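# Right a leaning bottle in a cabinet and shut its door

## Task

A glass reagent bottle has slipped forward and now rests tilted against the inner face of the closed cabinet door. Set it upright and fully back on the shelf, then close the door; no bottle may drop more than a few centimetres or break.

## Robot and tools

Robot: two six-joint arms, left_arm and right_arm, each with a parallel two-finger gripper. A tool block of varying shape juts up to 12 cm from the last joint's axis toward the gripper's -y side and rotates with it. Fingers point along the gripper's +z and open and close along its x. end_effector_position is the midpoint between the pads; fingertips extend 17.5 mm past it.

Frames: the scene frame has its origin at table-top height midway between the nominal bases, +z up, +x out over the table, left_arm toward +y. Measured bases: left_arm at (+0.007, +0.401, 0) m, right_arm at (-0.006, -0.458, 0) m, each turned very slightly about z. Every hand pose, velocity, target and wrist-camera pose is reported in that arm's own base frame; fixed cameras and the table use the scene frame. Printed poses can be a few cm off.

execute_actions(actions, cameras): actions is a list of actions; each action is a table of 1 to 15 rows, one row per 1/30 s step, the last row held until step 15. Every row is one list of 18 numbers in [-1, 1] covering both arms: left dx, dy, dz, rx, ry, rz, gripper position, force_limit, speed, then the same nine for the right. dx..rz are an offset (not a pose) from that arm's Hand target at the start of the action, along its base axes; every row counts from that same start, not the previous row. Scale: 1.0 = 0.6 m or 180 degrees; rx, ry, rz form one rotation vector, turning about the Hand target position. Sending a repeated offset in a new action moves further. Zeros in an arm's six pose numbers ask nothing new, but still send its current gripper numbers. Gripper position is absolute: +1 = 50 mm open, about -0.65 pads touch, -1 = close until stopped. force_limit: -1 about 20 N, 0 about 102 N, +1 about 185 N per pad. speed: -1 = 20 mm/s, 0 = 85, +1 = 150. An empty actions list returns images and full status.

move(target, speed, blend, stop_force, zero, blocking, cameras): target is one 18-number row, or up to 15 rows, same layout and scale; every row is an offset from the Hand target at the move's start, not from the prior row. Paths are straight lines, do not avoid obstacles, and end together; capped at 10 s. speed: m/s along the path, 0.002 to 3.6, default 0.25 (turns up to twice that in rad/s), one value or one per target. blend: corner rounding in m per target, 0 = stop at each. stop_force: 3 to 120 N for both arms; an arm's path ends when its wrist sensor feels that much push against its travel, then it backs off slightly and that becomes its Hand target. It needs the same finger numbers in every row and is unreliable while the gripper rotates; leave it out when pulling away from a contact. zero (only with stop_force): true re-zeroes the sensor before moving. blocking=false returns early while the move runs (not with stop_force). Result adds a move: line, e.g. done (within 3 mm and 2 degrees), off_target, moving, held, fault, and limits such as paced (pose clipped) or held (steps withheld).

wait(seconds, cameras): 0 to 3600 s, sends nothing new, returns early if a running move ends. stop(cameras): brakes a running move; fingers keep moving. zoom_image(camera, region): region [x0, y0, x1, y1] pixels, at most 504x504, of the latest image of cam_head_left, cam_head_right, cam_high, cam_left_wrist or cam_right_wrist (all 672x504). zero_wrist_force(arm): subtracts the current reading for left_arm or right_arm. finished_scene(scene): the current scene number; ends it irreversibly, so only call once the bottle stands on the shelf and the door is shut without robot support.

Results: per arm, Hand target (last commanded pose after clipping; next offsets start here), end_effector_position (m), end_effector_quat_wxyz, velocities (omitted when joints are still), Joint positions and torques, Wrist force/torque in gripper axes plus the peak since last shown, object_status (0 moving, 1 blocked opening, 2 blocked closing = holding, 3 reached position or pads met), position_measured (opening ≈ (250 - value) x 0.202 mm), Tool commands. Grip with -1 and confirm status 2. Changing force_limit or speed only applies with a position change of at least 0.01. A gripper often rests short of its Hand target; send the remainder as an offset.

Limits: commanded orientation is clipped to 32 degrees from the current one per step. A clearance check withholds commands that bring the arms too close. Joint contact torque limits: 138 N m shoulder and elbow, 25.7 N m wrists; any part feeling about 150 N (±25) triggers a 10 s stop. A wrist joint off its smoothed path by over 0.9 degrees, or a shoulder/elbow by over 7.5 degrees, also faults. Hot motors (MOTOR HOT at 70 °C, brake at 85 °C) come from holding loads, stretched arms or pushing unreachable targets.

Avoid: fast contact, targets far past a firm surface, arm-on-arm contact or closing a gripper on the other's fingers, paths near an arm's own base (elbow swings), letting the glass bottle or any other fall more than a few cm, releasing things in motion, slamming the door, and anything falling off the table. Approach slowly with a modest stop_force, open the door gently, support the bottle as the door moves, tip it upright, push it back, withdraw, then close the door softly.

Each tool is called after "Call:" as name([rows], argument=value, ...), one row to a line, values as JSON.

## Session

Call:
execute_actions(actions=[])

Call:
zoom_image(camera="cam_head_right", region=[180, 50, 380, 250])

Call:
zoom_image(camera="cam_head_left", region=[180, 50, 380, 250])

Scene clock: 0.00 s.
left_arm: end_effector_position=(+0.2274, -0.2944, +0.1381) position_measured=3 object_status=3 end_effector_quat_wxyz=(+0.339, +0.869, -0.132, -0.334) | right_arm: end_effector_position=(+0.1999, +0.1848, +0.3386) position_measured=3 object_status=3 end_effector_quat_wxyz=(-0.609, +0.099, +0.774, +0.139)
Joint positions: left_arm=[-0.702 -1.483 2.255 -2.011 -2.525 1.343] | right_arm=[3.664 -1.606 -1.787 -2.553 2.416 -1.411]
Joint velocities: within noise
Joint torques (N m): no reading
Wrist force (N): no reading
Wrist torque (N m): no reading
Wrist force, peak (N): no reading
Hand target: left_arm +0.2274, -0.2944, +0.1381; +0.339, +0.869, -0.132, -0.334 | right_arm +0.1999, +0.1848, +0.3386; -0.609, +0.099, +0.774, +0.139
Tool commands: left_gripper/position=+1.0 left_gripper/force_limit=+1.0 left_gripper/speed=+1.0 right_gripper/position=+1.0 right_gripper/force_limit=+1.0 right_gripper/speed=+1.0
camera_calibration:
cam_left_wrist: T_world_to_cam=[[0.73785, -0.45498, -0.49856, -0.22057], [0.23994, -0.51359, 0.8238, -0.30715], [-0.63087, -0.72747, -0.26978, 0.10096]] pos_world=[0.30014, -0.18466, 0.1703]
cam_right_wrist: T_world_to_cam=[[-0.23983, -0.01703, 0.97067, -0.26804], [0.61581, 0.77028, 0.16566, -0.30549], [-0.75051, 0.63747, -0.17425, 0.22264]] pos_world=[0.29093, 0.08882, 0.34958]

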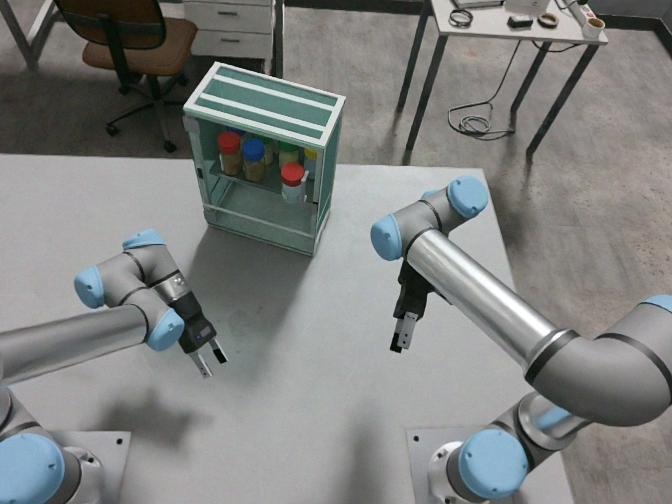

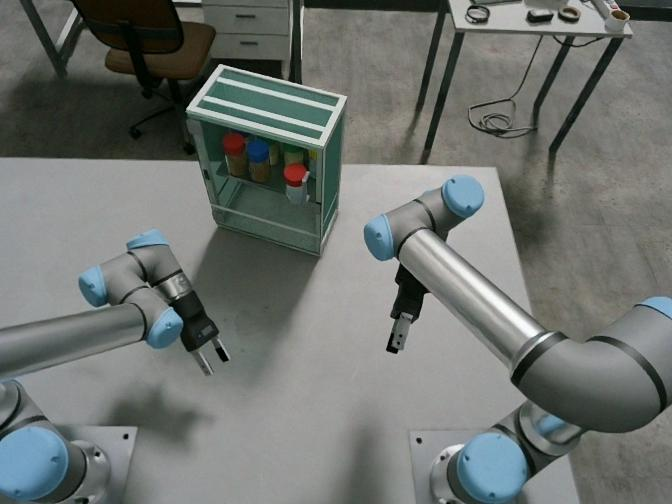

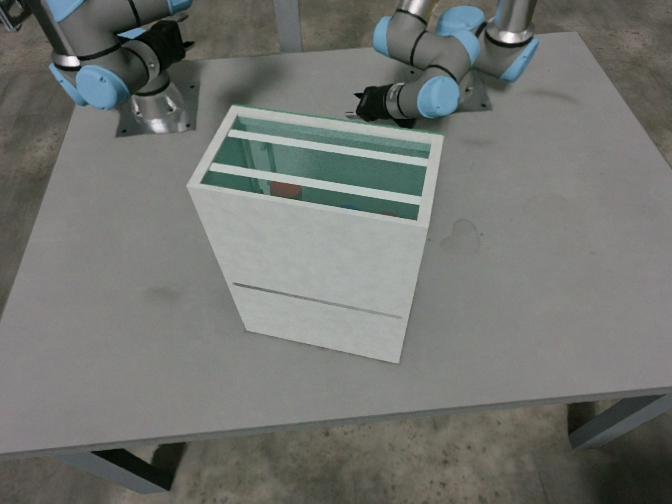

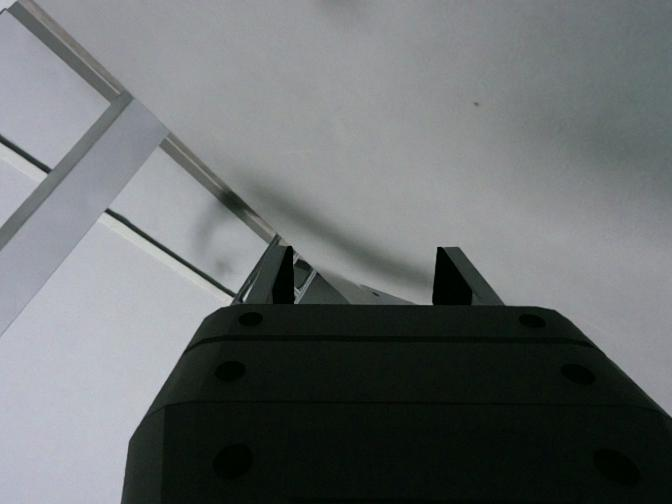

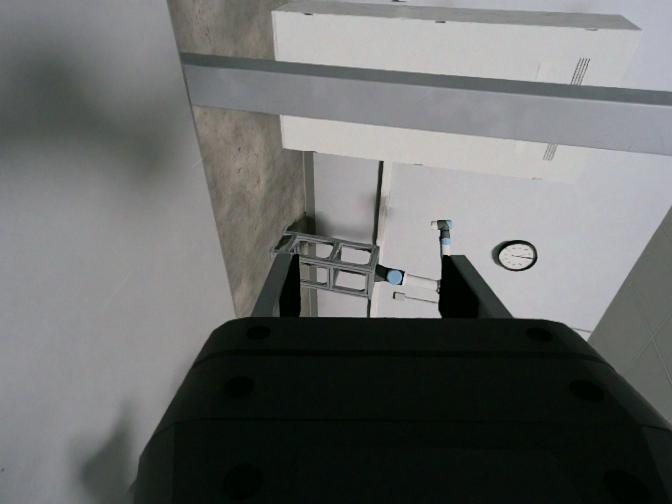

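Scaled by 2.520 from the camera's image (finer frame: 960x720).

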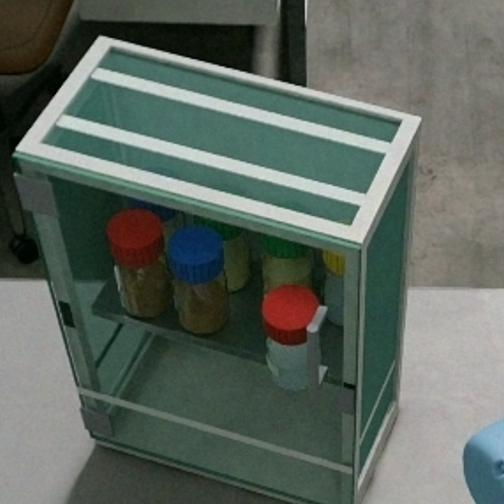

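Scaled by 2.520 from the camera's image (finer frame: 960x720).

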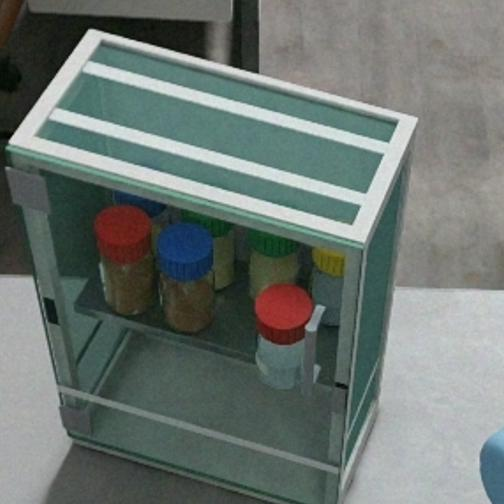

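Call:
move([
  [0.204,-0.093,0.27,0.0295,-0.449,-0.197,0.34,-0.8,1,0,0,0,0,0,0,-1,-0.5,1],
  [0.4877,-0.196,0.339,0.059,-0.898,-0.393,0.34,-0.8,1,0,0,0,0,0,0,-1,-0.5,1],
], speed=0.6, blend=0.05)

Call:
move(target=[0,0,0,0,0,0,0.34,-0.8,1,0.567,0.092,-0.209,0.0574,0.062,-0.5063,-1,-0.5,1], speed=0.5, cameras=["all"])

Scene clock: 5.67 s.
left_arm: end_effector_position=(+0.5200, -0.4119, +0.3415) position_measured=101 object_status=3 end_effector_quat_wxyz=(+0.297, -0.298, +0.641, -0.642) | right_arm: end_effector_position=(+0.1999, +0.1848, +0.3386) position_measured=251 object_status=3 end_effector_quat_wxyz=(-0.609, +0.099, +0.774, +0.139)
Joint positions: left_arm=[-0.985 -1.206 2.149 -4.085 -1.289 3.14] | right_arm=[3.664 -1.606 -1.787 -2.553 2.416 -1.411]
Joint torques (N m): left_arm=[2.73 -24.99 -15.53 -3.49 -1.36 2.45] | right_arm=[0.56 25.58 22.69 -0.47 0.59 -0.21]
Wrist force (N): left_arm=[2.1 0.2 1.1] | right_arm=[0.3 -0.3 0.1]
Wrist torque (N m): left_arm=[-0.28 -0.38 0.04] | right_arm=[-0.05 -0.04 0.00]
Wrist force, peak (N): left_arm=[3.1 0.3 1.5] | right_arm=[-0.3 -0.6 0.1]
Hand target: left_arm +0.5200, -0.4120, +0.3415; +0.297, -0.298, +0.642, -0.642 | right_arm +0.1999, +0.1848, +0.3386; -0.609, +0.099, +0.774, +0.139
Off the commanded pose: left_arm 0.000 m, 0 deg | right_arm 0.000 m, 0 deg.
move: done; blend cut to 0 m at target 1

Scene clock: 8.00 s.
left_arm: end_effector_position=(+0.5200, -0.4120, +0.3415) position_measured=101 object_status=3 end_effector_quat_wxyz=(+0.297, -0.298, +0.642, -0.642) | right_arm: end_effector_position=(+0.4317, +0.2217, +0.2531) position_measured=251 object_status=3 end_effector_quat_wxyz=(+0.535, -0.426, -0.558, -0.470)
Joint positions: left_arm=[-0.985 -1.205 2.149 -4.085 -1.289 3.141] | right_arm=[3.354 -1.803 -2.041 -1.692 3.162 -0.892]
Joint torques (N m): left_arm=[3.75 -24.93 -20.37 -3.5 -1.73 1.98] | right_arm=[-1.34 42.98 16.85 0.67 0.36 1.18]
Wrist force (N): left_arm=[1.9 0.1 1.2] | right_arm=[0.4 -0.5 0.3]
Wrist torque (N m): left_arm=[-0.31 -0.36 0.01] | right_arm=[-0.01 -0.09 -0.02]
Wrist force, peak (N): left_arm=[2.4 0.1 1.2] | right_arm=[-5.1 1.3 0.3]
Hand target: left_arm +0.5200, -0.4120, +0.3415; +0.297, -0.298, +0.642, -0.642 | right_arm +0.4317, +0.2217, +0.2531; +0.535, -0.426, -0.558, -0.470 (not the last commanded pose)
Off the commanded pose: left_arm 0.000 m, 0 deg | right_arm 0.117 m, 33 deg.
move: held (right_arm; a check stopped the path); limits=held
pose unreachable (right arm): on one or more control steps of this call, first in action 0 (counted from 0), this arm could not follow its commanded pose, so it was not sent that pose on those steps. It may still have moved: this result reports where it is.
cause: moving toward the commanded pose would bring two parts of the arm too close to each other (its gripper and another part of the arm, with joints 4 (wrist 1) to 6 (wrist 3) between them, 2 mm apart when it was first held).
cam_left_wrist: T_world_to_cam=[[-0.64193, -0.76674, 0.00647, 0.02806], [-0.27513, 0.22246, -0.93532, 0.5664], [0.7157, -0.60219, -0.35376, -0.36504]] pos_world=[0.43511, -0.32431, 0.40045]
cam_right_wrist: T_world_to_cam=[[-0.06675, -0.02635, 0.99742, -0.20812], [0.98643, -0.152, 0.062, -0.39177], [0.14997, 0.98803, 0.03614, -0.16151]] pos_world=[0.39679, 0.09454, 0.23771]

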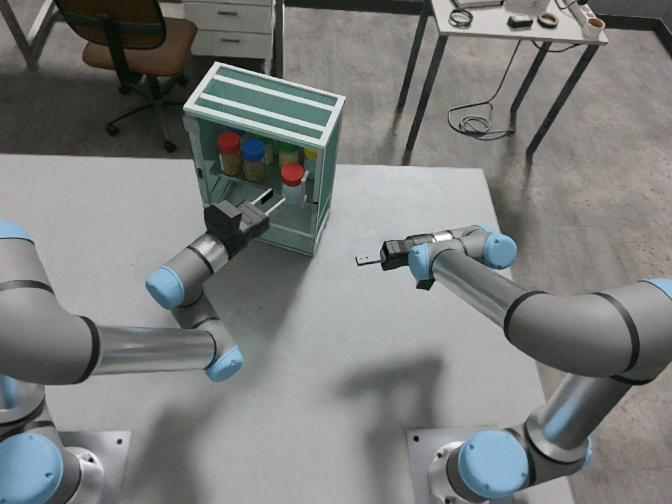

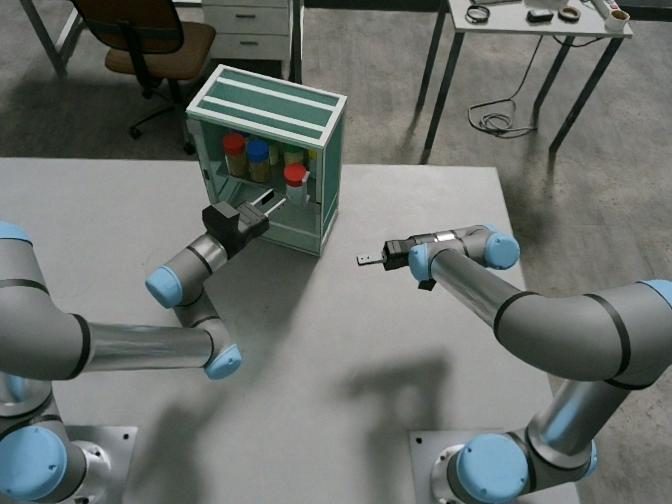

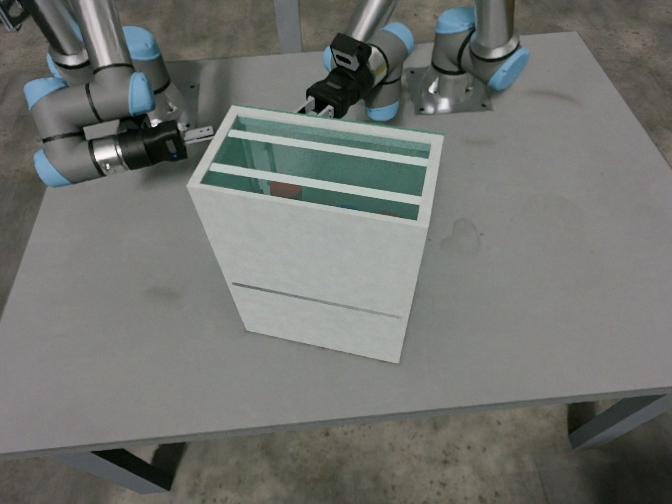

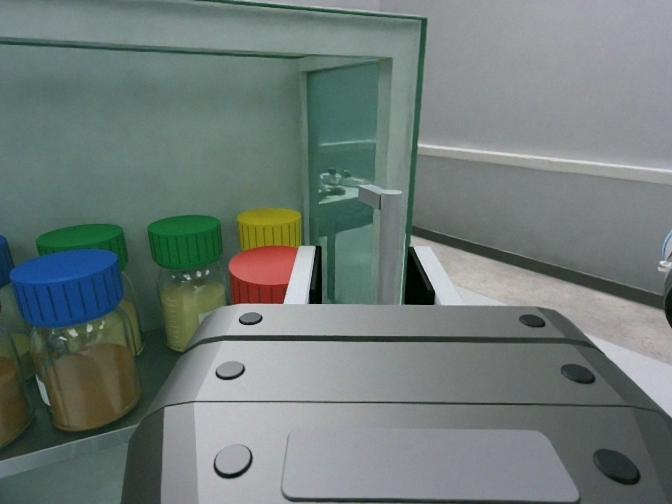

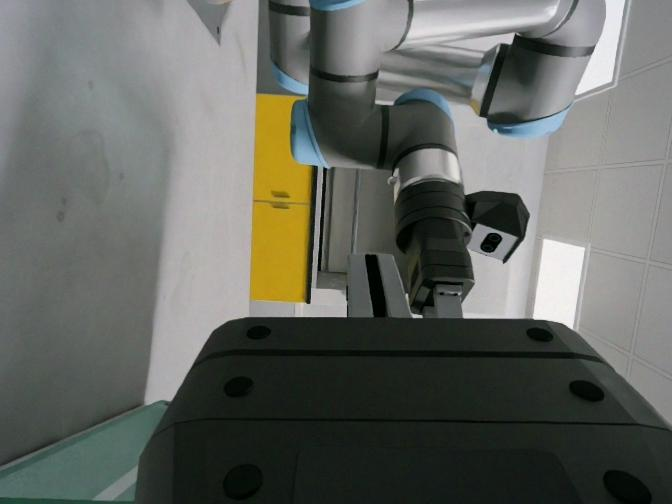

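Call:
move(target=[0.034,-0.0523,0,0,0,-0.011,0.34,-0.8,1,-0.3975,-0.277,0.012,-0.4457,0.1022,0.0304,-1,-0.5,1], speed=0.4, cameras=["cam_left_wrist"])

Scene clock: 9.50 s.
left_arm: end_effector_position=(+0.5242, -0.4185, +0.3414) position_measured=101 object_status=3 end_effector_quat_wxyz=(+0.295, -0.295, +0.643, -0.643) | right_arm: end_effector_position=(+0.3985, +0.1974, +0.2532) position_measured=251 object_status=3 end_effector_quat_wxyz=(+0.538, -0.454, -0.588, -0.398)
Joint positions: left_arm=[-0.98 -1.192 2.128 -4.077 -1.301 3.141] | right_arm=[3.321 -1.724 -2.058 -1.679 3 -0.734]
Joint torques (N m): left_arm=[1.64 -37.97 -8.74 -3.33 1.03 2.04] | right_arm=[8.96 19.52 29.84 0.25 0.44 -1.3]
Wrist force (N): left_arm=[2.1 0.0 1.0] | right_arm=[-0.1 -0.5 0.2]
Wrist torque (N m): left_arm=[-0.31 -0.39 0.01] | right_arm=[-0.04 0.02 -0.03]
Wrist force, peak (N): left_arm=[2.3 0.0 1.1] | right_arm=[8.1 -3.9 -3.6]
Hand target: left_arm +0.5242, -0.4184, +0.3415; +0.295, -0.295, +0.643, -0.643 (not the last commanded pose) | right_arm +0.3985, +0.1974, +0.2532; +0.538, -0.454, -0.588, -0.398 (not the last commanded pose)
Off the commanded pose: left_arm 0.030 m, 2 deg | right_arm 0.250 m, 74 deg.
move: held (right_arm; a check stopped the path), off_target (left_arm; braked when a check withheld steps of right_arm); limits=held
pose unreachable (right arm): on one or more control steps of this call, first in action 0 (counted from 0), this arm could not follow its commanded pose, so it was not sent that pose on those steps. It may still have moved: this result reports where it is.
cause: moving toward the commanded pose would bring two parts of the arm too close to each other (its gripper and another part of the arm, with joints 4 (wrist 1) to 6 (wrist 3) between them, 4 mm apart when it was first held).
cam_left_wrist: T_world_to_cam=[[-0.64744, -0.76209, 0.00644, 0.03067], [-0.27359, 0.22453, -0.93527, 0.56906], [0.71132, -0.6073, -0.35387, -0.37183]] pos_world=[0.44004, -0.33021, 0.40045]

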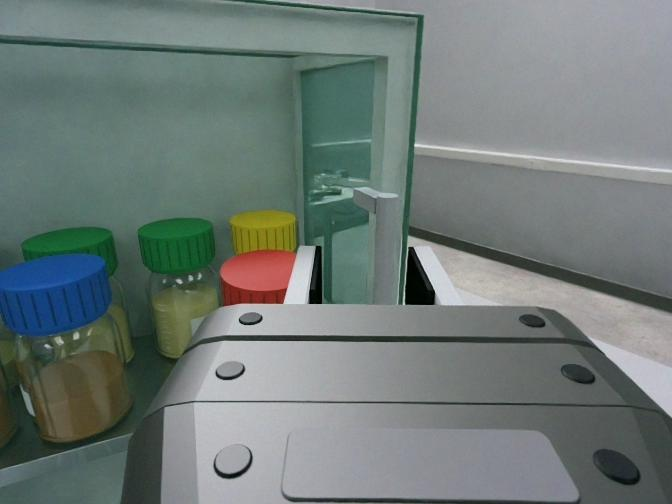

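Call:
move(target=[0,0,0,0,0,0,0.34,-0.8,1,-0.331,-0.021,0.1423,-0.002,-0.0543,0.3053,-1,-0.5,1], speed=0.5)

Call:
move(target=[0,0,0,0,0,0,0.34,-0.8,1,-0.011,-0.215,-0.064,-0.4026,-0.0817,-0.2795,-1,-0.5,1], speed=0.5)

Call:
move([
  [0.027,-0.0415,0,0,0,-0.009,0.34,-0.8,1,0,0,0,0,0,0,-1,-0.5,1],
  [0.0763,-0.0863,0,0,0,-0.009,0.34,-0.8,1,0,0,0,0,0,0,-1,-0.5,1],
], speed=0.08, stop_force=12, cameras=["cam_left_wrist","cam_head_left"])

Scene clock: 11.53 s.
left_arm: end_effector_position=(+0.5242, -0.4184, +0.3415) position_measured=101 object_status=3 end_effector_quat_wxyz=(+0.295, -0.295, +0.643, -0.643) | right_arm: end_effector_position=(+0.1999, +0.1848, +0.3386) position_measured=251 object_status=3 end_effector_quat_wxyz=(-0.609, +0.099, +0.774, +0.139)
Joint positions: left_arm=[-0.98 -1.193 2.128 -4.077 -1.301 3.141] | right_arm=[3.663 -1.606 -1.787 -2.554 2.416 -1.413]
Joint torques (N m): left_arm=[-1.91 -38.52 -7.64 -3.44 1.88 1.79] | right_arm=[1.58 15.11 14.07 1.12 0.78 1.31]
Wrist force (N): left_arm=[2.1 0.2 1.1] | right_arm=[0.0 -0.1 0.0]
Wrist torque (N m): left_arm=[-0.30 -0.39 0.01] | right_arm=[-0.02 0.00 -0.04]
Wrist force, peak (N): left_arm=[2.4 0.2 1.1] | right_arm=[0.9 0.5 1.3]
Hand target: left_arm +0.5242, -0.4184, +0.3415; +0.295, -0.295, +0.643, -0.643 | right_arm +0.1999, +0.1848, +0.3386; -0.610, +0.099, +0.774, +0.139
Off the commanded pose: left_arm 0.000 m, 0 deg | right_arm 0.000 m, 0 deg.
move: done

Scene clock: 13.67 s.
left_arm: end_effector_position=(+0.5242, -0.4184, +0.3415) position_measured=101 object_status=3 end_effector_quat_wxyz=(+0.295, -0.295, +0.643, -0.643) | right_arm: end_effector_position=(+0.1933, +0.0559, +0.3002) position_measured=251 object_status=3 end_effector_quat_wxyz=(-0.232, +0.708, +0.661, -0.090)
Joint positions: left_arm=[-0.98 -1.193 2.128 -4.077 -1.301 3.141] | right_arm=[3.598 -1.052 -2.019 -1.968 1.96 0.461]
Joint torques (N m): left_arm=[-2.53 -38.53 -8.06 -3.43 1.74 1.91] | right_arm=[-8.17 -7.87 35.54 0.37 1.29 0.6]
Wrist force (N): left_arm=[2.0 0.0 1.1] | right_arm=[-1.0 0.2 -0.5]
Wrist torque (N m): left_arm=[-0.33 -0.37 0.01] | right_arm=[-0.25 0.38 0.18]
Wrist force, peak (N): left_arm=[2.4 0.0 1.2] | right_arm=[-1.5 -0.4 -0.4]
Hand target: left_arm +0.5242, -0.4184, +0.3415; +0.295, -0.295, +0.643, -0.643 | right_arm +0.1933, +0.0558, +0.3002; -0.232, +0.708, +0.661, -0.090
Off the commanded pose: left_arm 0.000 m, 0 deg | right_arm 0.000 m, 0 deg.
move: done

Scene clock: 15.47 s.
left_arm: end_effector_position=(+0.5700, -0.4702, +0.3414) position_measured=101 object_status=3 end_effector_quat_wxyz=(+0.286, -0.286, +0.647, -0.647) | right_arm: end_effector_position=(+0.1933, +0.0558, +0.3002) position_measured=251 object_status=3 end_effector_quat_wxyz=(-0.232, +0.708, +0.661, -0.090)
Joint positions: left_arm=[-0.945 -1.075 1.924 -3.991 -1.364 3.141] | right_arm=[3.598 -1.052 -2.019 -1.968 1.96 0.461]
Joint torques (N m): left_arm=[-5.12 -43.26 -20.57 -3.07 1.78 1.84] | right_arm=[-8.5 -9.15 34.87 0.58 -0.19 1.24]
Wrist force (N): left_arm=[1.6 0.3 1.2] | right_arm=[-0.8 0.3 -0.3]
Wrist torque (N m): left_arm=[-0.27 -0.29 0.01] | right_arm=[-0.24 0.32 0.18]
Wrist force, peak (N): left_arm=[2.1 0.3 2.0] | right_arm=[-1.3 0.5 -0.2]
Hand target: left_arm +0.5700, -0.4702, +0.3415; +0.286, -0.286, +0.647, -0.647 | right_arm +0.1933, +0.0558, +0.3002; -0.232, +0.708, +0.661, -0.090
Off the commanded pose: left_arm 0.000 m, 0 deg | right_arm 0.000 m, 0 deg.
move: done
cam_left_wrist: T_world_to_cam=[[-0.66863, -0.74357, 0.00652, 0.0416], [-0.26715, 0.23203, -0.9353, 0.59305], [0.69395, -0.62711, -0.35379, -0.43519]] pos_world=[0.48825, -0.37959, 0.40045]
Images, in order (width x height): cam_head_left 672x504, cam_left_wrist 672x504.

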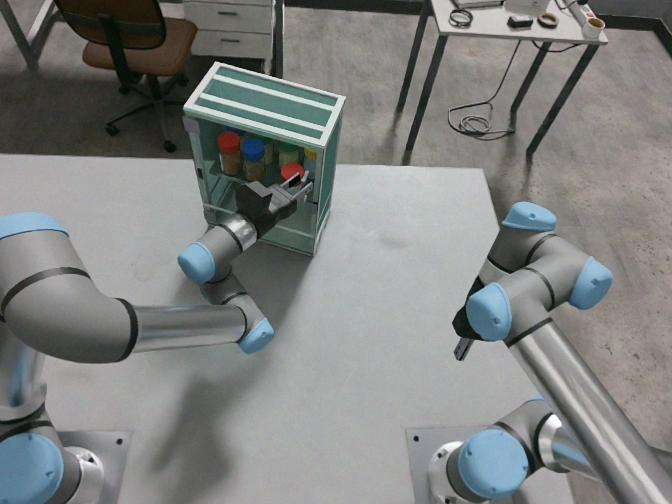

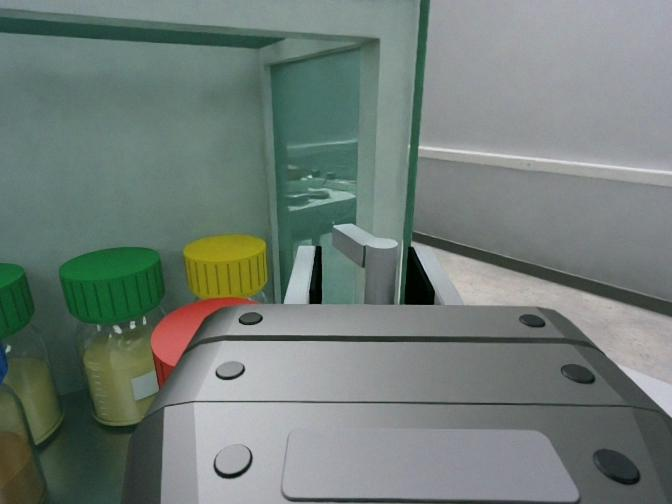

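Call:
move([
  [-0.0035,-0.0037,0,0,0,0,-1,-0.6,0,0.511,0.2236,-0.083,0.1434,-0.636,0.0968,-1,-0.5,1],
], speed=0.4, cameras=["cam_right_wrist","cam_left_wrist"])

Scene clock: 18.80 s.
left_arm: end_effector_position=(+0.5679, -0.4724, +0.3415) position_measured=184 object_status=2 end_effector_quat_wxyz=(+0.286, -0.286, +0.647, -0.647) | right_arm: end_effector_position=(+0.4999, +0.1899, +0.2504) position_measured=251 object_status=3 end_effector_quat_wxyz=(+0.309, +0.309, +0.636, +0.636)
Joint positions: left_arm=[-0.951 -1.075 1.925 -3.991 -1.358 3.141] | right_arm=[3.706 -2.062 -2.482 1.403 1.673 0.001]
Joint torques (N m): left_arm=[-15.19 -44.83 -12.97 -3.34 -4.01 1.2] | right_arm=[9.77 20.33 10.34 4.54 -0.61 -0.17]
Wrist force (N): left_arm=[-9.9 3.2 -2.2] | right_arm=[-1.2 1.5 2.6]
Wrist torque (N m): left_arm=[-0.15 -0.86 -0.31] | right_arm=[0.36 0.31 0.25]
Wrist force, peak (N): left_arm=[51.3 -4.3 11.5] | right_arm=[-1.3 0.5 4.0]
Hand target: left_arm +0.5679, -0.4724, +0.3415; +0.286, -0.286, +0.647, -0.647 | right_arm +0.4999, +0.1900, +0.2504; +0.309, +0.309, +0.636, +0.636
Off the commanded pose: left_arm 0.000 m, 0 deg | right_arm 0.000 m, 0 deg.
move: done
cam_left_wrist: T_world_to_cam=[[-0.66858, -0.74361, 0.0065, 0.03853], [-0.26714, 0.23201, -0.93531, 0.59299], [0.694, -0.62707, -0.35376, -0.43513]] pos_world=[0.48615, -0.38178, 0.40045]
cam_right_wrist: T_world_to_cam=[[-0.61731, 0.78672, -0.00173, 0.16924], [-0.26992, -0.20973, 0.93976, -0.0445], [0.73896, 0.5806, 0.34182, -0.43387]] pos_world=[0.41308, 0.10942, 0.19042]
Images, in order (width x height): cam_left_wrist 672x504, cam_right_wrist 672x504.

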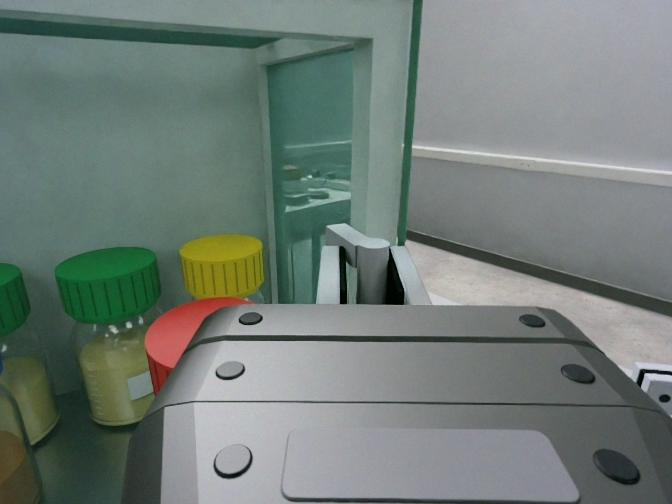

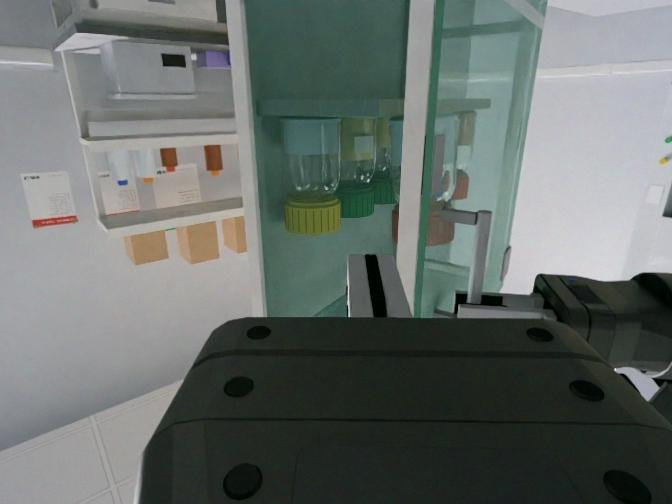

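Call:
move([
  [-0.0605,0.0342,0,0,0,-0.0472,-1,-0.6,0,0,0,0,0.393,0.309,0,-1,-0.5,1],
  [-0.1145,0.0765,0,0,0,-0.0939,-1,-0.6,0,0,0,0,0.393,0.309,0,-1,-0.5,1],
], speed=0.04, blend=0.008)

Call:
move(target=[0,0,0,0,0,0,-1,-0.6,0,0.0642,0.1867,-0.0623,0,0,0.1594,-1,-0.5,1], speed=0.15, cameras=["cam_right_wrist","cam_left_wrist","cam_head_right"])

Call:
zoom_image(camera="cam_head_right", region=[200, 110, 360, 230])

Scene clock: 29.47 s.
left_arm: end_effector_position=(+0.5494, -0.4620, +0.3415) position_measured=184 object_status=2 end_effector_quat_wxyz=(+0.261, -0.262, +0.657, -0.657) | right_arm: end_effector_position=(+0.4999, +0.1900, +0.2504) position_measured=251 object_status=3 end_effector_quat_wxyz=(+0.037, +0.532, +0.465, +0.706)
Joint positions: left_arm=[-0.928 -1.107 1.981 -4.016 -1.457 3.141] | right_arm=[3.706 -2.062 -2.482 1.403 1.672 0.8]
Joint torques (N m): left_arm=[10.38 -40.94 -12.82 -3.57 1.22 2.17] | right_arm=[9.25 35.34 -2.19 4.23 -1.3 -1.51]
Wrist force (N): left_arm=[11.1 1.0 2.2] | right_arm=[-0.4 1.1 1.5]
Wrist torque (N m): left_arm=[-0.22 -0.92 -0.28] | right_arm=[0.29 0.08 0.04]
Wrist force, peak (N): left_arm=[-14.9 3.3 3.0] | right_arm=[-1.2 1.7 3.0]
Hand target: left_arm +0.5494, -0.4620, +0.3415; +0.261, -0.262, +0.657, -0.657 (not the last commanded pose) | right_arm +0.4999, +0.1900, +0.2504; +0.037, +0.532, +0.465, +0.706 (not the last commanded pose)
Off the commanded pose: left_arm 0.061 m, 13 deg | right_arm 0.000 m, 44 deg.
move: off_target (left_arm, right_arm; path cut at 10 s); path passed 0 of 2 targets

Scene clock: 31.57 s.
left_arm: end_effector_position=(+0.5494, -0.4620, +0.3415) position_measured=184 object_status=2 end_effector_quat_wxyz=(+0.261, -0.262, +0.657, -0.657) | right_arm: end_effector_position=(+0.5385, +0.3019, +0.2129) position_measured=251 object_status=3 end_effector_quat_wxyz=(-0.139, +0.400, +0.583, +0.694)
Joint positions: left_arm=[-0.928 -1.107 1.981 -4.016 -1.457 3.141] | right_arm=[3.593 -2.298 -2.054 1.211 2.286 0.8]
Joint torques (N m): left_arm=[6.16 -31.59 -21.07 -1.56 3.2 2.38] | right_arm=[5.43 54.1 6.83 3.73 -0.02 1.26]
Wrist force (N): left_arm=[11.3 1.3 1.8] | right_arm=[-0.8 1.0 1.8]
Wrist torque (N m): left_arm=[-0.22 -0.96 -0.28] | right_arm=[0.28 0.15 0.00]
Wrist force, peak (N): left_arm=[11.6 1.1 2.1] | right_arm=[-1.3 0.8 2.5]
Hand target: left_arm +0.5494, -0.4620, +0.3415; +0.261, -0.262, +0.657, -0.657 | right_arm +0.5384, +0.3020, +0.2130; -0.139, +0.400, +0.583, +0.694
Off the commanded pose: left_arm 0.000 m, 0 deg | right_arm 0.000 m, 0 deg.
move: done
cam_left_wrist: T_world_to_cam=[[-0.72277, -0.69106, 0.00653, 0.08798], [-0.24891, 0.2515, -0.93531, 0.58462], [0.64471, -0.67763, -0.35378, -0.41205]] pos_world=[0.47476, -0.36545, 0.40045]
cam_right_wrist: T_world_to_cam=[[-0.64226, 0.27551, 0.71526, 0.11999], [0.48346, -0.57851, 0.65696, -0.20955], [0.59479, 0.76774, 0.23835, -0.47142]] pos_world=[0.45877, 0.20764, 0.1642]
Images, in order (width x height): cam_head_right 672x504, cam_left_wrist 672x504, cam_right_wrist 672x504.

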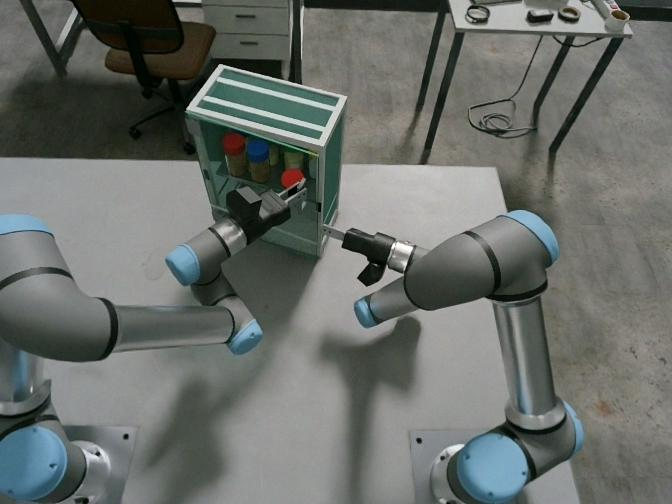

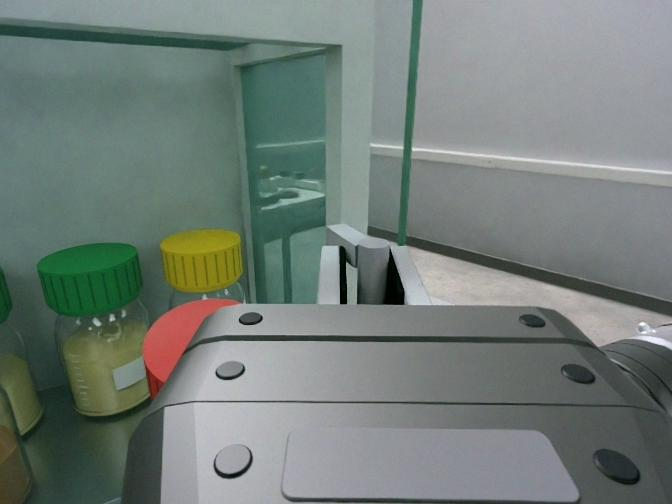

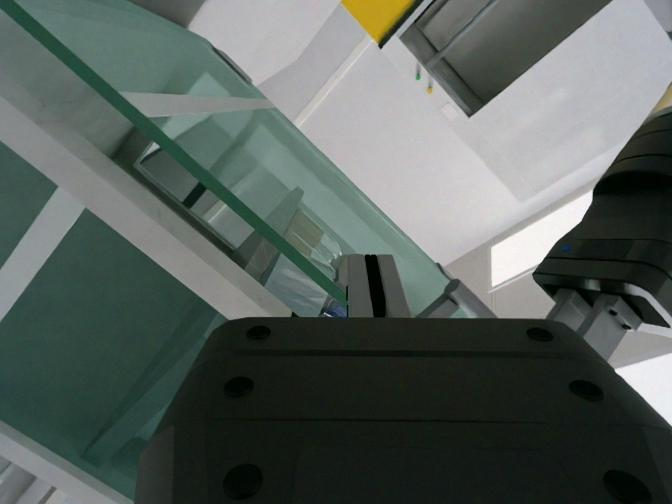

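Scaled by 3.150 from the camera's image (finer frame: 960x720).

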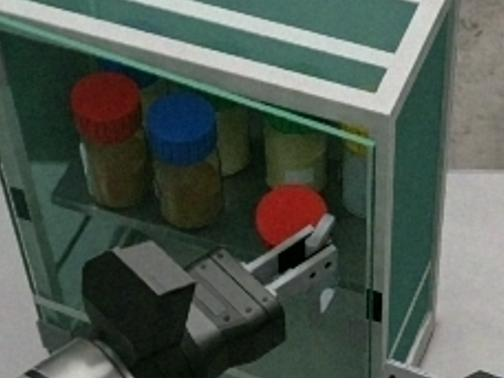

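Call:
move([
  [-0.0425,0.0272,0,0,0,-0.0347,-1,-0.6,0,0,0,0,0,0,0,-1,-0.5,1],
  [-0.0837,0.0592,0,0,0,-0.0694,-1,-0.6,0,0,0,0,0,0,0,-1,-0.5,1],
], speed=0.04, blend=0.008)

Call:
move(target=[0,0,0,0,0,0,-1,-0.6,0,0,0,0,0.0975,0.2288,0,-1,-0.5,1], speed=0.4, cameras=["cam_right_wrist","cam_left_wrist","cam_head_right"])

Call:
zoom_image(camera="cam_head_right", region=[200, 110, 360, 230])

Scene clock: 34.87 s.
left_arm: end_effector_position=(+0.4992, -0.4263, +0.3415) position_measured=184 object_status=2 end_effector_quat_wxyz=(+0.188, -0.189, +0.682, -0.682) end_effector_velocity=(+0.001, +0.000, +0.000) end_effector_angular_velocity=(-0.001, -0.001, +0.004) | right_arm: end_effector_position=(+0.5384, +0.3020, +0.2130) position_measured=251 object_status=3 end_effector_quat_wxyz=(-0.139, +0.400, +0.583, +0.694)
Joint positions: left_arm=[-0.832 -1.18 2.107 -4.068 -1.771 3.141] | right_arm=[3.593 -2.298 -2.054 1.211 2.286 0.8]
Joint velocities: left_arm=[-0.002 0.001 -0.001 -0.001 0.006 0] | right_arm=[within noise]
Joint torques (N m): left_arm=[0.47 -28.79 -21.01 -1.93 3.78 2.39] | right_arm=[9.9 54.09 19.42 1.45 1 0.36]
Wrist force (N): left_arm=[13.7 4.5 1.2] | right_arm=[-0.5 0.9 1.6]
Wrist torque (N m): left_arm=[-0.18 -1.00 -0.28] | right_arm=[0.26 0.09 0.00]
Wrist force, peak (N): left_arm=[25.5 1.3 5.8] | right_arm=[-0.4 1.2 1.9]
Hand target: left_arm +0.4992, -0.4264, +0.3415; +0.188, -0.189, +0.682, -0.682 | right_arm +0.5384, +0.3020, +0.2130; -0.139, +0.400, +0.583, +0.694
Off the commanded pose: left_arm 0.000 m, 0 deg | right_arm 0.000 m, 0 deg.
move: done

Scene clock: 36.40 s.
left_arm: end_effector_position=(+0.4992, -0.4264, +0.3415) position_measured=184 object_status=2 end_effector_quat_wxyz=(+0.188, -0.189, +0.682, -0.682) | right_arm: end_effector_position=(+0.5384, +0.3020, +0.2131) position_measured=251 object_status=3 end_effector_quat_wxyz=(-0.392, +0.592, +0.387, +0.588)
Joint positions: left_arm=[-0.832 -1.18 2.107 -4.068 -1.771 3.141] | right_arm=[3.594 -2.297 -2.055 1.21 2.286 1.58]
Joint torques (N m): left_arm=[-0.86 -26.9 -22.62 -1.5 2.41 2.11] | right_arm=[10.51 33.73 19.96 1.65 -1.42 0.51]
Wrist force (N): left_arm=[12.2 3.9 -0.2] | right_arm=[0.2 -0.3 0.3]
Wrist torque (N m): left_arm=[-0.18 -1.03 -0.28] | right_arm=[0.02 -0.07 -0.03]
Wrist force, peak (N): left_arm=[13.9 4.7 0.9] | right_arm=[-0.8 0.8 1.6]
Hand target: left_arm +0.4992, -0.4264, +0.3415; +0.188, -0.189, +0.682, -0.682 | right_arm +0.5384, +0.3020, +0.2130; -0.392, +0.592, +0.387, +0.588
Off the commanded pose: left_arm 0.000 m, 0 deg | right_arm 0.000 m, 0 deg.
move: done
cam_left_wrist: T_world_to_cam=[[-0.8551, -0.51842, 0.00649, 0.21591], [-0.1886, 0.29937, -0.93531, 0.55351], [0.48294, -0.80101, -0.35377, -0.32747]] pos_world=[0.44717, -0.31607, 0.40045]
cam_right_wrist: T_world_to_cam=[[0.00709, -0.00155, 0.99997, -0.20685], [0.72993, -0.68349, -0.00624, -0.16926], [0.68349, 0.72996, -0.00372, -0.45625]] pos_world=[0.43686, 0.21703, 0.20409]
Images, in order (width x height): cam_head_right 672x504, cam_left_wrist 672x504, cam_right_wrist 672x504.

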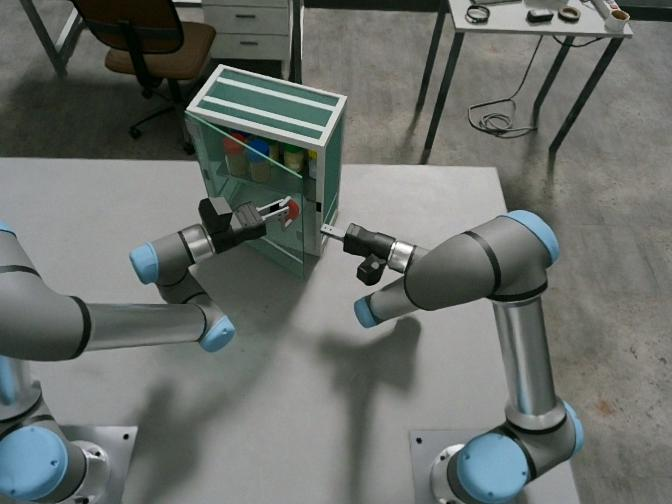

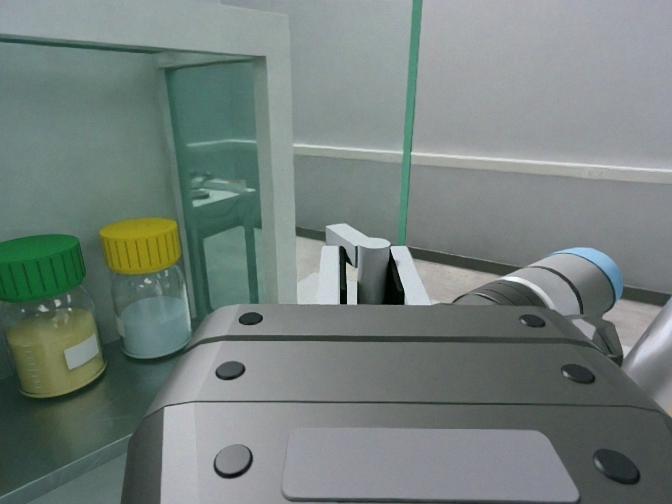

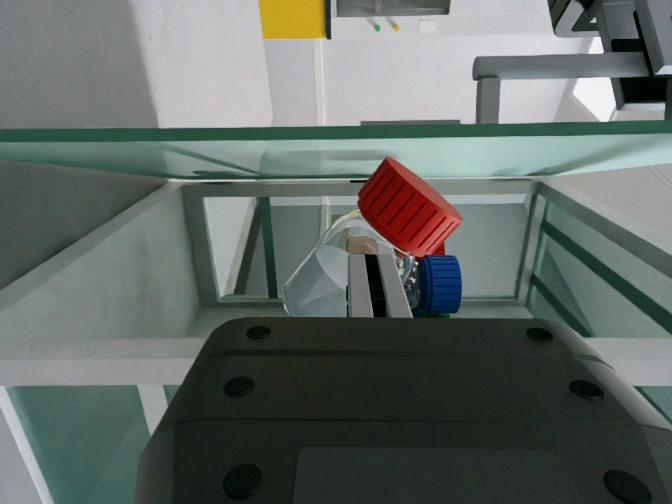

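Scaled by 3.150 from the camera's image (finer frame: 960x720).

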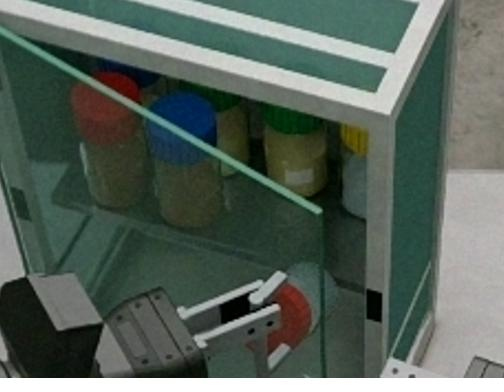

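Call:
move(target=[0,0,0,0,0,0,-1,-0.6,0,-0.0078,0.0027,-0.0217,0,0,0,-1,-0.5,1], speed=0.08)

Call:
move(target=[0,0,0,0,0,0,-1,-0.6,0,0.0817,0.1917,0,0,0,0,-1,-0.5,1], speed=0.04, stop_force=4, cameras=["cam_right_wrist","cam_head_right","cam_left_wrist"])

Call:
zoom_image(camera="cam_head_right", region=[200, 110, 360, 230])

Scene clock: 37.33 s.
left_arm: end_effector_position=(+0.4992, -0.4264, +0.3415) position_measured=184 object_status=2 end_effector_quat_wxyz=(+0.188, -0.189, +0.682, -0.682) | right_arm: end_effector_position=(+0.5337, +0.3037, +0.1999) position_measured=251 object_status=3 end_effector_quat_wxyz=(-0.392, +0.592, +0.387, +0.588)
Joint positions: left_arm=[-0.832 -1.18 2.107 -4.068 -1.771 3.141] | right_arm=[3.602 -2.325 -2.063 1.246 2.277 1.581]
Joint torques (N m): left_arm=[-1.93 -27.18 -21.85 -1.47 1.32 2.21] | right_arm=[-8.42 54.32 18.47 -0.09 1.43 1.11]
Wrist force (N): left_arm=[12.2 3.9 -0.4] | right_arm=[0.4 -0.5 0.6]
Wrist torque (N m): left_arm=[-0.20 -1.03 -0.29] | right_arm=[-0.01 -0.09 -0.03]
Wrist force, peak (N): left_arm=[12.2 3.9 -0.4] | right_arm=[1.6 0.1 0.3]
Hand target: left_arm +0.4992, -0.4264, +0.3415; +0.188, -0.189, +0.682, -0.682 | right_arm +0.5338, +0.3036, +0.2000; -0.392, +0.592, +0.387, +0.588
Off the commanded pose: left_arm 0.000 m, 0 deg | right_arm 0.000 m, 0 deg.
move: done

Scene clock: 41.60 s.
left_arm: end_effector_position=(+0.4992, -0.4264, +0.3415) position_measured=184 object_status=2 end_effector_quat_wxyz=(+0.188, -0.189, +0.682, -0.682) | right_arm: end_effector_position=(+0.5828, +0.4187, +0.2000) position_measured=251 object_status=3 end_effector_quat_wxyz=(-0.392, +0.592, +0.387, +0.588)
Joint positions: left_arm=[-0.832 -1.18 2.107 -4.068 -1.771 3.141] | right_arm=[3.763 -2.405 -1.827 1.09 2.116 1.581]
Joint torques (N m): left_arm=[-1.01 -27.77 -21.42 -1.89 0.74 2.19] | right_arm=[-10.69 61.82 5.15 4.41 1.36 1]
Wrist force (N): left_arm=[11.3 3.4 1.5] | right_arm=[-0.7 -1.7 0.6]
Wrist torque (N m): left_arm=[-0.20 -0.96 -0.29] | right_arm=[-0.06 -0.01 -0.03]
Wrist force, peak (N): left_arm=[12.2 3.9 -0.2] | right_arm=[-0.3 -4.0 -2.1]
Hand target: left_arm +0.4992, -0.4264, +0.3415; +0.188, -0.189, +0.682, -0.682 | right_arm +0.5828, +0.4187, +0.2000; -0.392, +0.592, +0.387, +0.588
Off the commanded pose: left_arm 0.000 m, 0 deg | right_arm 0.000 m, 0 deg.
move: done
cam_left_wrist: T_world_to_cam=[[-0.8551, -0.51842, 0.00649, 0.21591], [-0.1886, 0.29937, -0.93531, 0.55351], [0.48294, -0.80101, -0.35377, -0.32747]] pos_world=[0.44717, -0.31607, 0.40045]
cam_right_wrist: T_world_to_cam=[[0.00738, -0.00154, 0.99997, -0.19402], [0.72993, -0.6835, -0.00644, -0.12188], [0.68349, 0.72995, -0.00392, -0.57172]] pos_world=[0.48116, 0.33373, 0.19099]
Images, in order (width x height): cam_head_right 672x504, cam_left_wrist 672x504, cam_right_wrist 672x504.

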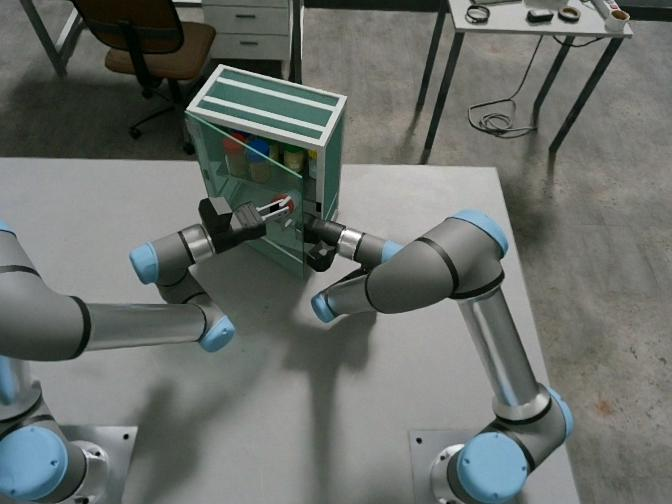

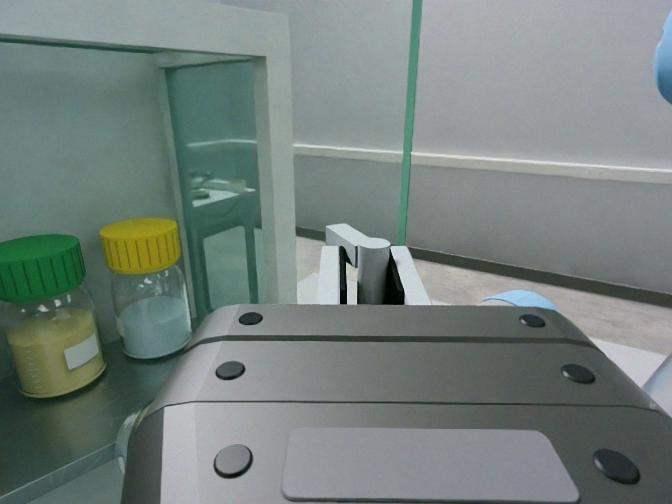

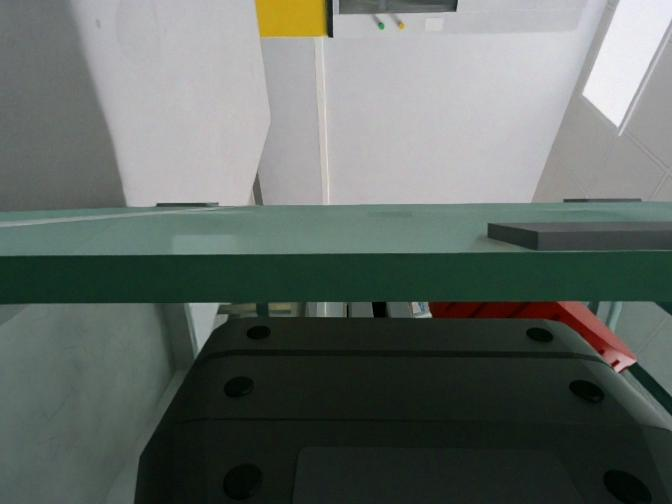

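Scaled by 3.150 from the camera's image (finer frame: 960x720).

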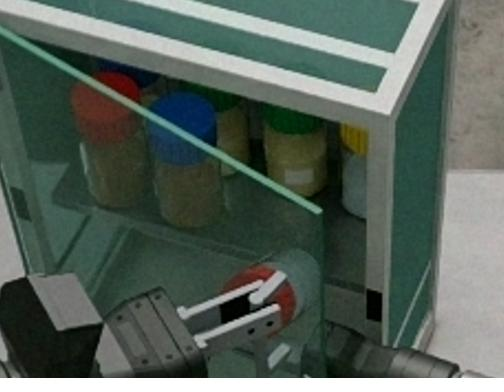

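Call:
move(target=[0,0,0,0,0,0,-1,-0.6,0,0.0303,-0.0287,0.075,0,0,-0.0667,-1,-0.5,1], speed=0.03, cameras=["cam_right_wrist","cam_head_right","cam_left_wrist"])

Call:
zoom_image(camera="cam_head_right", region=[200, 110, 360, 230])

Scene clock: 45.67 s.
left_arm: end_effector_position=(+0.4992, -0.4264, +0.3415) position_measured=184 object_status=2 end_effector_quat_wxyz=(+0.188, -0.189, +0.682, -0.682) | right_arm: end_effector_position=(+0.6009, +0.4015, +0.2450) position_measured=251 object_status=3 end_effector_quat_wxyz=(-0.329, +0.629, +0.323, +0.626)
Joint positions: left_arm=[-0.832 -1.18 2.107 -4.068 -1.771 3.141] | right_arm=[3.815 -2.278 -1.913 1.049 1.855 1.581]
Joint torques (N m): left_arm=[-0.44 -28.99 -19.92 -2.61 0.97 2.04] | right_arm=[-1.73 40.03 16.64 2.51 1.36 1.23]
Wrist force (N): left_arm=[10.9 3.7 2.1] | right_arm=[0.1 -1.2 0.2]
Wrist torque (N m): left_arm=[-0.18 -0.93 -0.29] | right_arm=[-0.03 -0.08 -0.04]
Wrist force, peak (N): left_arm=[11.3 3.5 2.2] | right_arm=[1.9 -7.0 0.2]
Hand target: left_arm +0.4992, -0.4264, +0.3415; +0.188, -0.189, +0.682, -0.682 | right_arm +0.6010, +0.4014, +0.2450; -0.329, +0.629, +0.323, +0.626
Off the commanded pose: left_arm 0.000 m, 0 deg | right_arm 0.000 m, 0 deg.
move: done
cam_left_wrist: T_world_to_cam=[[-0.8551, -0.51842, 0.00649, 0.21591], [-0.1886, 0.29937, -0.93531, 0.55351], [0.48294, -0.80101, -0.35377, -0.32747]] pos_world=[0.44717, -0.31607, 0.40045]
cam_right_wrist: T_world_to_cam=[[0.00698, -0.00299, 0.99997, -0.23845], [0.5718, -0.82037, -0.00644, 0.00334], [0.82036, 0.57183, -0.00402, -0.59015]] pos_world=[0.48389, 0.33949, 0.23609]
Images, in order (width x height): cam_head_right 672x504, cam_left_wrist 672x504, cam_right_wrist 672x504.

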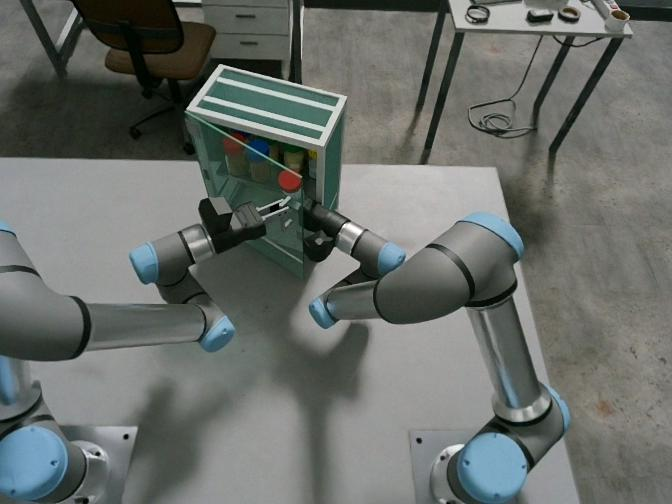

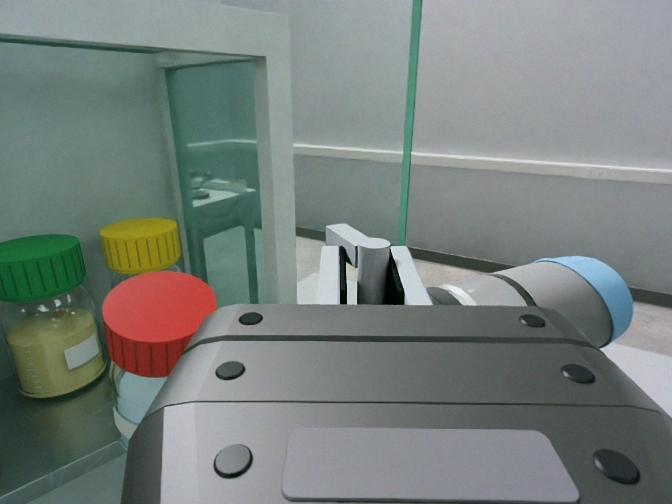

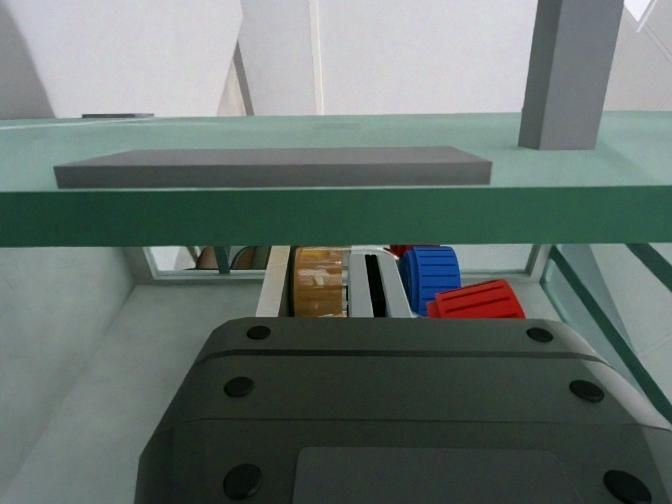

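Scaled by 3.150 from the camera's image (finer frame: 960x720).

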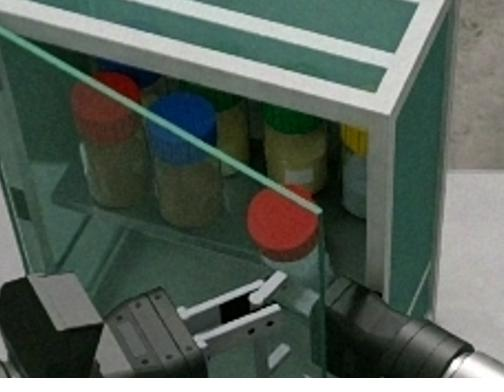

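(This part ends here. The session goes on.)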